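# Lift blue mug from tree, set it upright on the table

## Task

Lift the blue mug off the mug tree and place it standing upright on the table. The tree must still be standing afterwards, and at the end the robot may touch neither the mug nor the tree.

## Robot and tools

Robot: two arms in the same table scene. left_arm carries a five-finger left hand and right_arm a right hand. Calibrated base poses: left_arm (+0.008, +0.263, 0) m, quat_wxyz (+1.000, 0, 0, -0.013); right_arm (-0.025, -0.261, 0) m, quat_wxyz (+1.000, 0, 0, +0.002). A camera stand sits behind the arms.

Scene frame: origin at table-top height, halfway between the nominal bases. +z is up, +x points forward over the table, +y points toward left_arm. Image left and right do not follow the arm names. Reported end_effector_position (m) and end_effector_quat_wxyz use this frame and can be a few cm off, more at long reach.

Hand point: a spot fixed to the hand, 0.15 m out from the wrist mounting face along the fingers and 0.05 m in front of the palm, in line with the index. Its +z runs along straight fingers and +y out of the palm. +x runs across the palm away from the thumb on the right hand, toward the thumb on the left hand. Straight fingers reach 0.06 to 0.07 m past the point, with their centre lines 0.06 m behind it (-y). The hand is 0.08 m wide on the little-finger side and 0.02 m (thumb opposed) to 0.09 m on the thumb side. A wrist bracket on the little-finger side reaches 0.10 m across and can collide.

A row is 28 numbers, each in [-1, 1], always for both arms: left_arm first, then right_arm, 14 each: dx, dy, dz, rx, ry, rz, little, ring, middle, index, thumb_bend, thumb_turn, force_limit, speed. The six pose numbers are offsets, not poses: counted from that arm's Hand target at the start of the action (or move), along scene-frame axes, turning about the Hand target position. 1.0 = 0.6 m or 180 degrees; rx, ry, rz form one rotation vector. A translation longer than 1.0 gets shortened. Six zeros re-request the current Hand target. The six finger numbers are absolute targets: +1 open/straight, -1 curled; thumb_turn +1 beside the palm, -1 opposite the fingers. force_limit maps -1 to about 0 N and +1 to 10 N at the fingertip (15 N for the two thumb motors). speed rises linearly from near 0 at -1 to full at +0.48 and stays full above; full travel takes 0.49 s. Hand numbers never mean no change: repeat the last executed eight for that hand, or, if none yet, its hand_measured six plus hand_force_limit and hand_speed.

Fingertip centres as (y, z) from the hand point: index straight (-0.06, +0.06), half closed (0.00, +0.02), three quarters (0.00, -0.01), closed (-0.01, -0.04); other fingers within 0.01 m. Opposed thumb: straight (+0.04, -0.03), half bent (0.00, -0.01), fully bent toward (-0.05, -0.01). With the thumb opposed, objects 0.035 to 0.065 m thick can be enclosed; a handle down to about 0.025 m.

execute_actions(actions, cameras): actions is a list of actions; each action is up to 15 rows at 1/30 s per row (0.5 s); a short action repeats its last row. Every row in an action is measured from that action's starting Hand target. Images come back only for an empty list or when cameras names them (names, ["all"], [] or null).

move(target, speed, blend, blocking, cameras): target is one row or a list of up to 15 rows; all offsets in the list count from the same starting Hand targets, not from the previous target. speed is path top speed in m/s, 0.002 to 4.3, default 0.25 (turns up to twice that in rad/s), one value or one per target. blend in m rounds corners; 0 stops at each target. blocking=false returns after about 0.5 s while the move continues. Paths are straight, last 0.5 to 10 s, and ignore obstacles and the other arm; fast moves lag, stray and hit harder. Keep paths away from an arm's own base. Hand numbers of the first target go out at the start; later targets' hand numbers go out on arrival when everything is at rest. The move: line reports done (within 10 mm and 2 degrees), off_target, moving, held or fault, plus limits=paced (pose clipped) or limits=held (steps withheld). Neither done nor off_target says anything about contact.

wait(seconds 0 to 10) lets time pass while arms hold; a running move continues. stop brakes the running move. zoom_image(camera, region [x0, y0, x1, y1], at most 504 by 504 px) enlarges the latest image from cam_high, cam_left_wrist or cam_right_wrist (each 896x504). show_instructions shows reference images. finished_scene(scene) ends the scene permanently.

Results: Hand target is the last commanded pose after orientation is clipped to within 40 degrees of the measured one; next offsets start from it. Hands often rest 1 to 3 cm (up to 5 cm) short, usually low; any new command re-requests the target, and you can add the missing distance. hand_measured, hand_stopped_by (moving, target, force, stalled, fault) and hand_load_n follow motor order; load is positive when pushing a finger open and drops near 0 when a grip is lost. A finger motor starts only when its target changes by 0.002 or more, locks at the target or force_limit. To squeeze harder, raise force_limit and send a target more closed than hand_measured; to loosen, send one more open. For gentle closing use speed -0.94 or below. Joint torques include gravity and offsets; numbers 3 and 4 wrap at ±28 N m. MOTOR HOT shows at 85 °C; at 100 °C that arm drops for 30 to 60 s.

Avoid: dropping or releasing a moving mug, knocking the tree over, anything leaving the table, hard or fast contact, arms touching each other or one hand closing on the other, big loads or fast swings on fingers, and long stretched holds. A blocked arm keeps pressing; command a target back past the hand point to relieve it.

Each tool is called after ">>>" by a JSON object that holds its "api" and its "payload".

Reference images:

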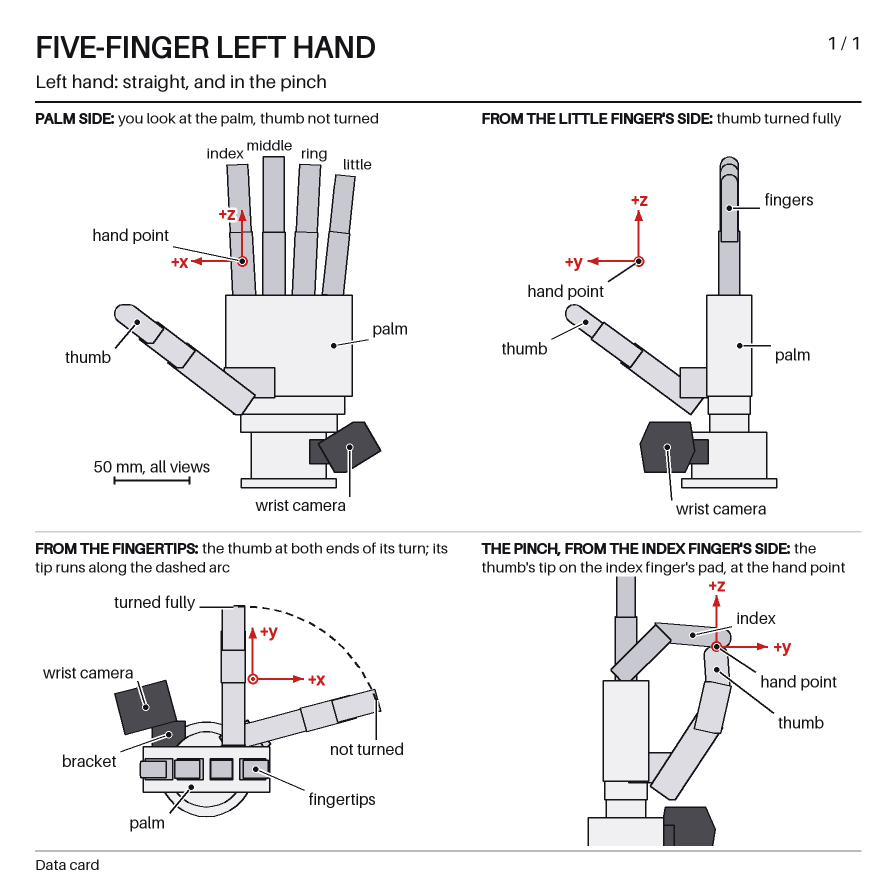

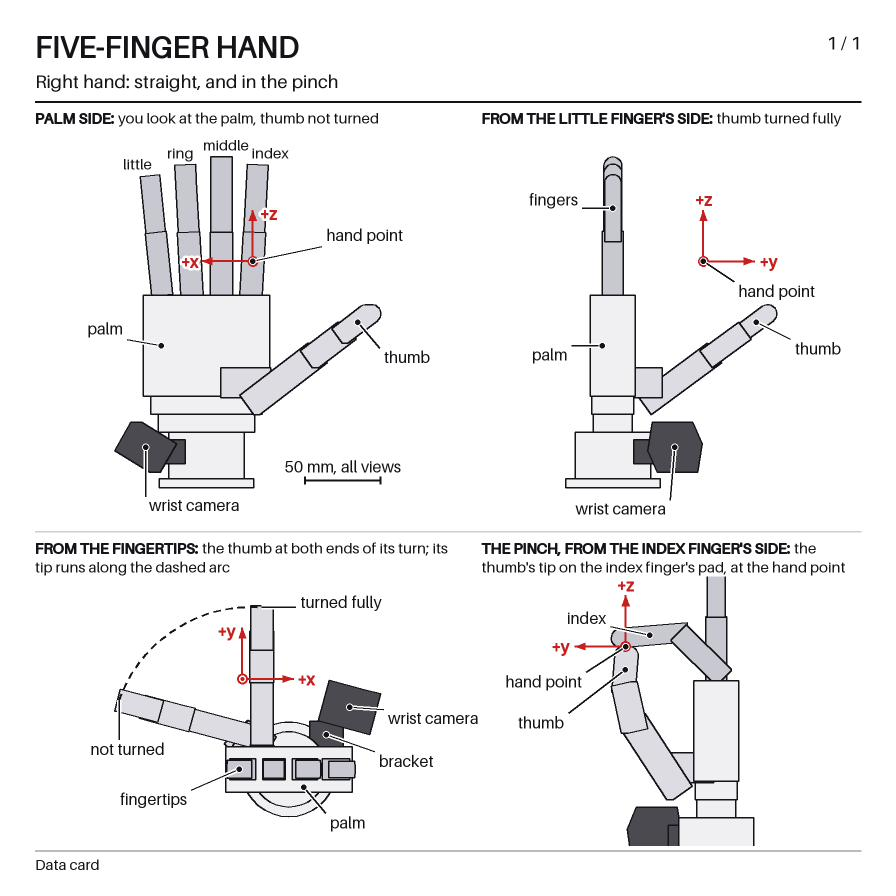

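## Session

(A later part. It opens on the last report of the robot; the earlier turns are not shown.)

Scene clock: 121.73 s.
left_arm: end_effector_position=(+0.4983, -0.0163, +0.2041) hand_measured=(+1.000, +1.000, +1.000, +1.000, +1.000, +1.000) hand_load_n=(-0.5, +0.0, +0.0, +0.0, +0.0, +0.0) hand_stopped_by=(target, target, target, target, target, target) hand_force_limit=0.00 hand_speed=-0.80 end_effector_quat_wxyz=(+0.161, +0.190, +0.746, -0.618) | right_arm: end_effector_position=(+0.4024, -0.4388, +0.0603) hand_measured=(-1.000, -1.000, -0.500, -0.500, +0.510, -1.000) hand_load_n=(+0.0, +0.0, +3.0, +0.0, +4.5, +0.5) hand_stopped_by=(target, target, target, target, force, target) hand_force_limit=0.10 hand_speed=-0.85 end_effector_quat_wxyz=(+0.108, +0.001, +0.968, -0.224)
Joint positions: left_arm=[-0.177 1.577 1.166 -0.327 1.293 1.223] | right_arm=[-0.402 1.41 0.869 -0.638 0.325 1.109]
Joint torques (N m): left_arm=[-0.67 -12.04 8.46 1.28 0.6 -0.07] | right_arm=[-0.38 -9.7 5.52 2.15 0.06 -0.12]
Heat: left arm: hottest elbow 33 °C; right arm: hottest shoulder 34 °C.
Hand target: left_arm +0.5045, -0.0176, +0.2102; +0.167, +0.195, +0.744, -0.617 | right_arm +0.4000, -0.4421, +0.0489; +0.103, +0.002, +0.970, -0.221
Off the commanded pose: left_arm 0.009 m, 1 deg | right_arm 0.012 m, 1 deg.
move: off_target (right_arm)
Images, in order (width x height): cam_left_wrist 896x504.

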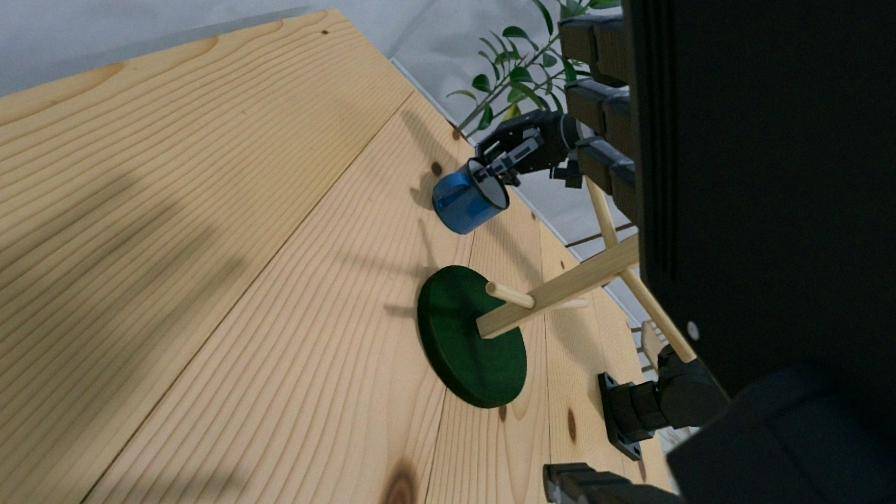

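>>> {"api": "move", "payload": {"target": [[0,0,0,0,0,0,1,1,1,1,1,1,0,-0.8,0,0,0.006,0,0,0,-1,-1,-0.5,-0.5,-0.6,-1,0.1,-0.85],[0,0,0,0,0,0,1,1,1,1,1,1,0,-0.8,0,0,0.0065,0,0,0,-1,-1,-0.5,-0.5,1,-1,0.1,-0.6]], "speed": 0.04, "cameras": ["cam_left_wrist","cam_right_wrist","cam_high"]}}

>>> {"api": "zoom_image", "payload": {"camera": "cam_left_wrist", "region": [420, 120, 580, 250]}}

Scene clock: 124.40 s.
left_arm: end_effector_position=(+0.4983, -0.0163, +0.2041) hand_measured=(+1.000, +1.000, +1.000, +1.000, +1.000, +1.000) hand_load_n=(+0.0, +0.5, +0.0, +0.0, +0.0, +0.0) hand_stopped_by=(target, target, target, target, target, target) hand_force_limit=0.00 hand_speed=-0.80 end_effector_quat_wxyz=(+0.161, +0.190, +0.746, -0.618) | right_arm: end_effector_position=(+0.4026, -0.4387, +0.0603) hand_measured=(-1.000, -1.000, -0.500, -0.500, +1.000, -1.000) hand_load_n=(+0.0, +0.0, +0.0, +0.0, +0.0, +0.0) hand_stopped_by=(target, target, target, target, target, target) hand_force_limit=0.10 hand_speed=-0.60 end_effector_quat_wxyz=(+0.109, +0.001, +0.968, -0.224)
Joint positions: left_arm=[-0.177 1.577 1.166 -0.327 1.293 1.223] | right_arm=[-0.402 1.41 0.869 -0.638 0.324 1.11]
Joint torques (N m): left_arm=[-0.62 -12.04 8.46 1.26 0.59 -0.07] | right_arm=[-0.44 -10.34 5.96 1.65 0.08 -0.13]
Heat: left arm: hottest elbow 34 °C; right arm: hottest shoulder 34 °C.
Hand target: left_arm +0.5045, -0.0176, +0.2102; +0.167, +0.195, +0.744, -0.617 | right_arm +0.4002, -0.4420, +0.0528; +0.103, +0.002, +0.970, -0.221
Off the commanded pose: left_arm 0.009 m, 1 deg | right_arm 0.009 m, 1 deg.
move: done

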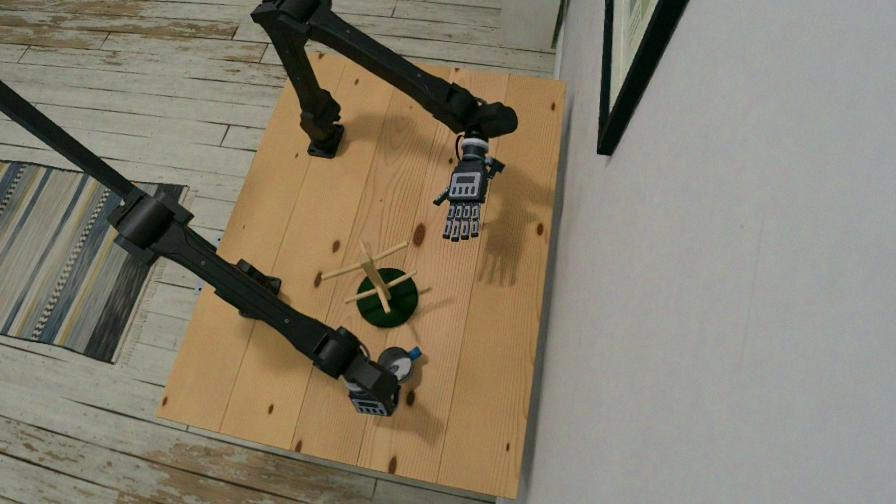

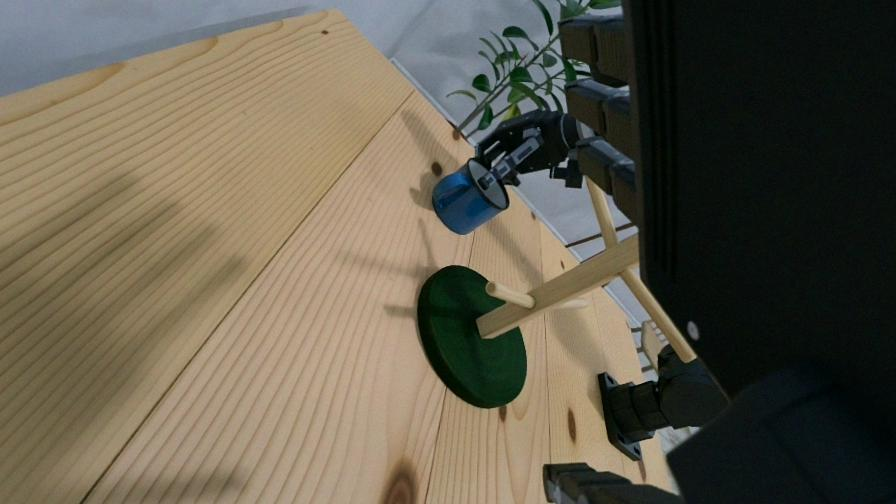

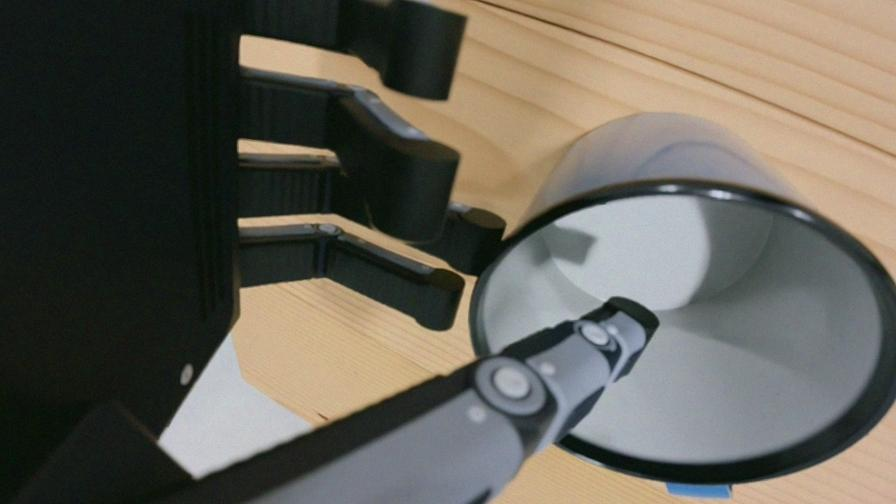

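Scaled by 3.150 from the camera's 896x504 image, which has a finer 1280x720 frame.

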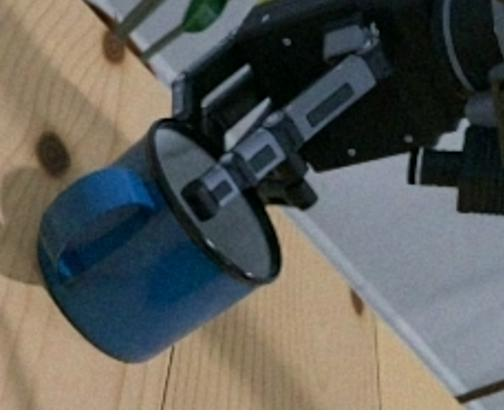

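>>> {"api": "move", "payload": {"target": [[0,0,0,0,0,0,1,1,1,1,1,1,0,-0.8,0.015,0,0.17,0,0,0,-1,-1,-0.5,-0.5,1,-1,0.1,-0.6],[0,0,0,0,0,0,1,1,1,1,1,1,0,-0.8,-0.02,-0.15,0.25,0,0,0,-1,-1,-0.5,-0.5,1,-1,0.1,-0.6]], "speed": 0.12, "cameras": ["cam_left_wrist","cam_right_wrist","cam_high"]}}

Scene clock: 127.93 s.
left_arm: end_effector_position=(+0.4983, -0.0163, +0.2041) hand_measured=(+1.000, +1.000, +1.000, +1.000, +1.000, +1.000) hand_load_n=(+0.0, +0.0, +0.0, +0.0, +0.0, +0.0) hand_stopped_by=(target, target, target, target, target, target) hand_force_limit=0.00 hand_speed=-0.80 end_effector_quat_wxyz=(+0.161, +0.190, +0.746, -0.618) | right_arm: end_effector_position=(+0.3775, -0.5212, +0.1902) hand_measured=(-1.000, -1.000, -0.500, -0.500, +1.000, -1.000) hand_load_n=(+0.0, +0.0, +0.0, +0.0, +0.0, +0.0) hand_stopped_by=(target, target, target, target, target, target) hand_force_limit=0.10 hand_speed=-0.60 end_effector_quat_wxyz=(+0.099, +0.003, +0.971, -0.218)
Joint positions: left_arm=[-0.177 1.577 1.166 -0.327 1.293 1.223] | right_arm=[-0.615 1.336 1.164 -0.975 0.241 0.914]
Joint torques (N m): left_arm=[-0.73 -12.04 8.46 1.28 0.6 -0.07] | right_arm=[0.03 -9.7 10.97 0.68 0.02 -0.15]
Heat: left arm: hottest elbow 34 °C; right arm: hottest shoulder 34 °C.
Hand target: left_arm +0.5045, -0.0176, +0.2102; +0.167, +0.195, +0.744, -0.617 | right_arm +0.3882, -0.5319, +0.2028; +0.103, +0.002, +0.970, -0.221
Off the commanded pose: left_arm 0.009 m, 1 deg | right_arm 0.020 m, 1 deg.
move: off_target (right_arm)

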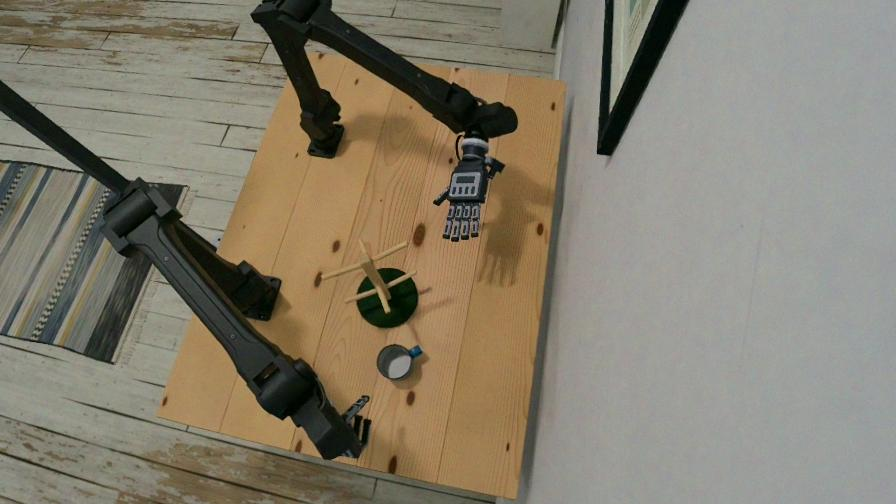

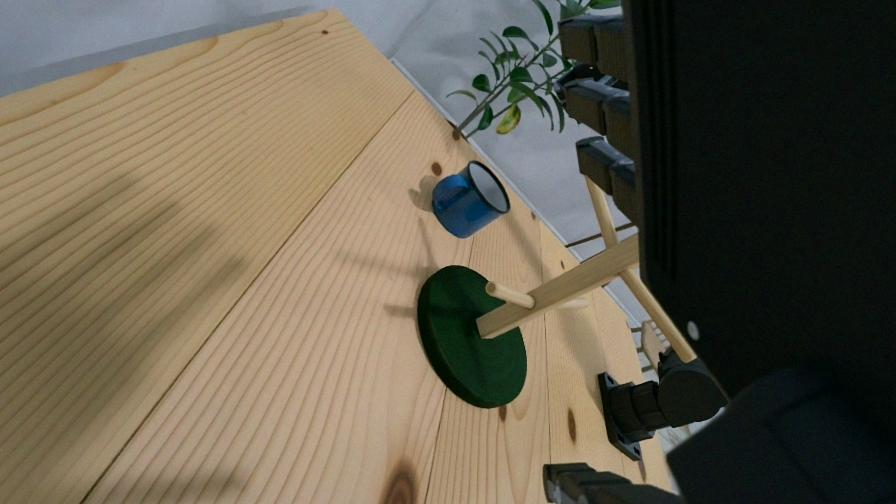

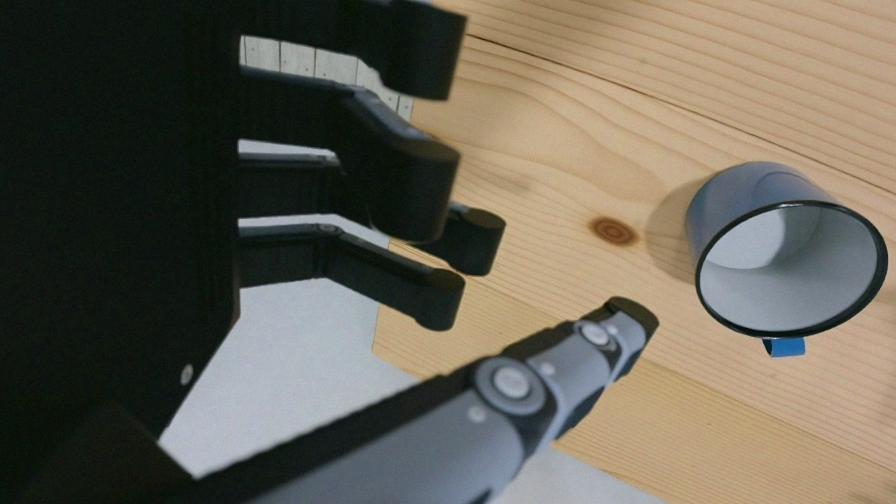

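>>> {"api": "finished_scene", "payload": {"scene": 1}}

The scene is finished: the task was done.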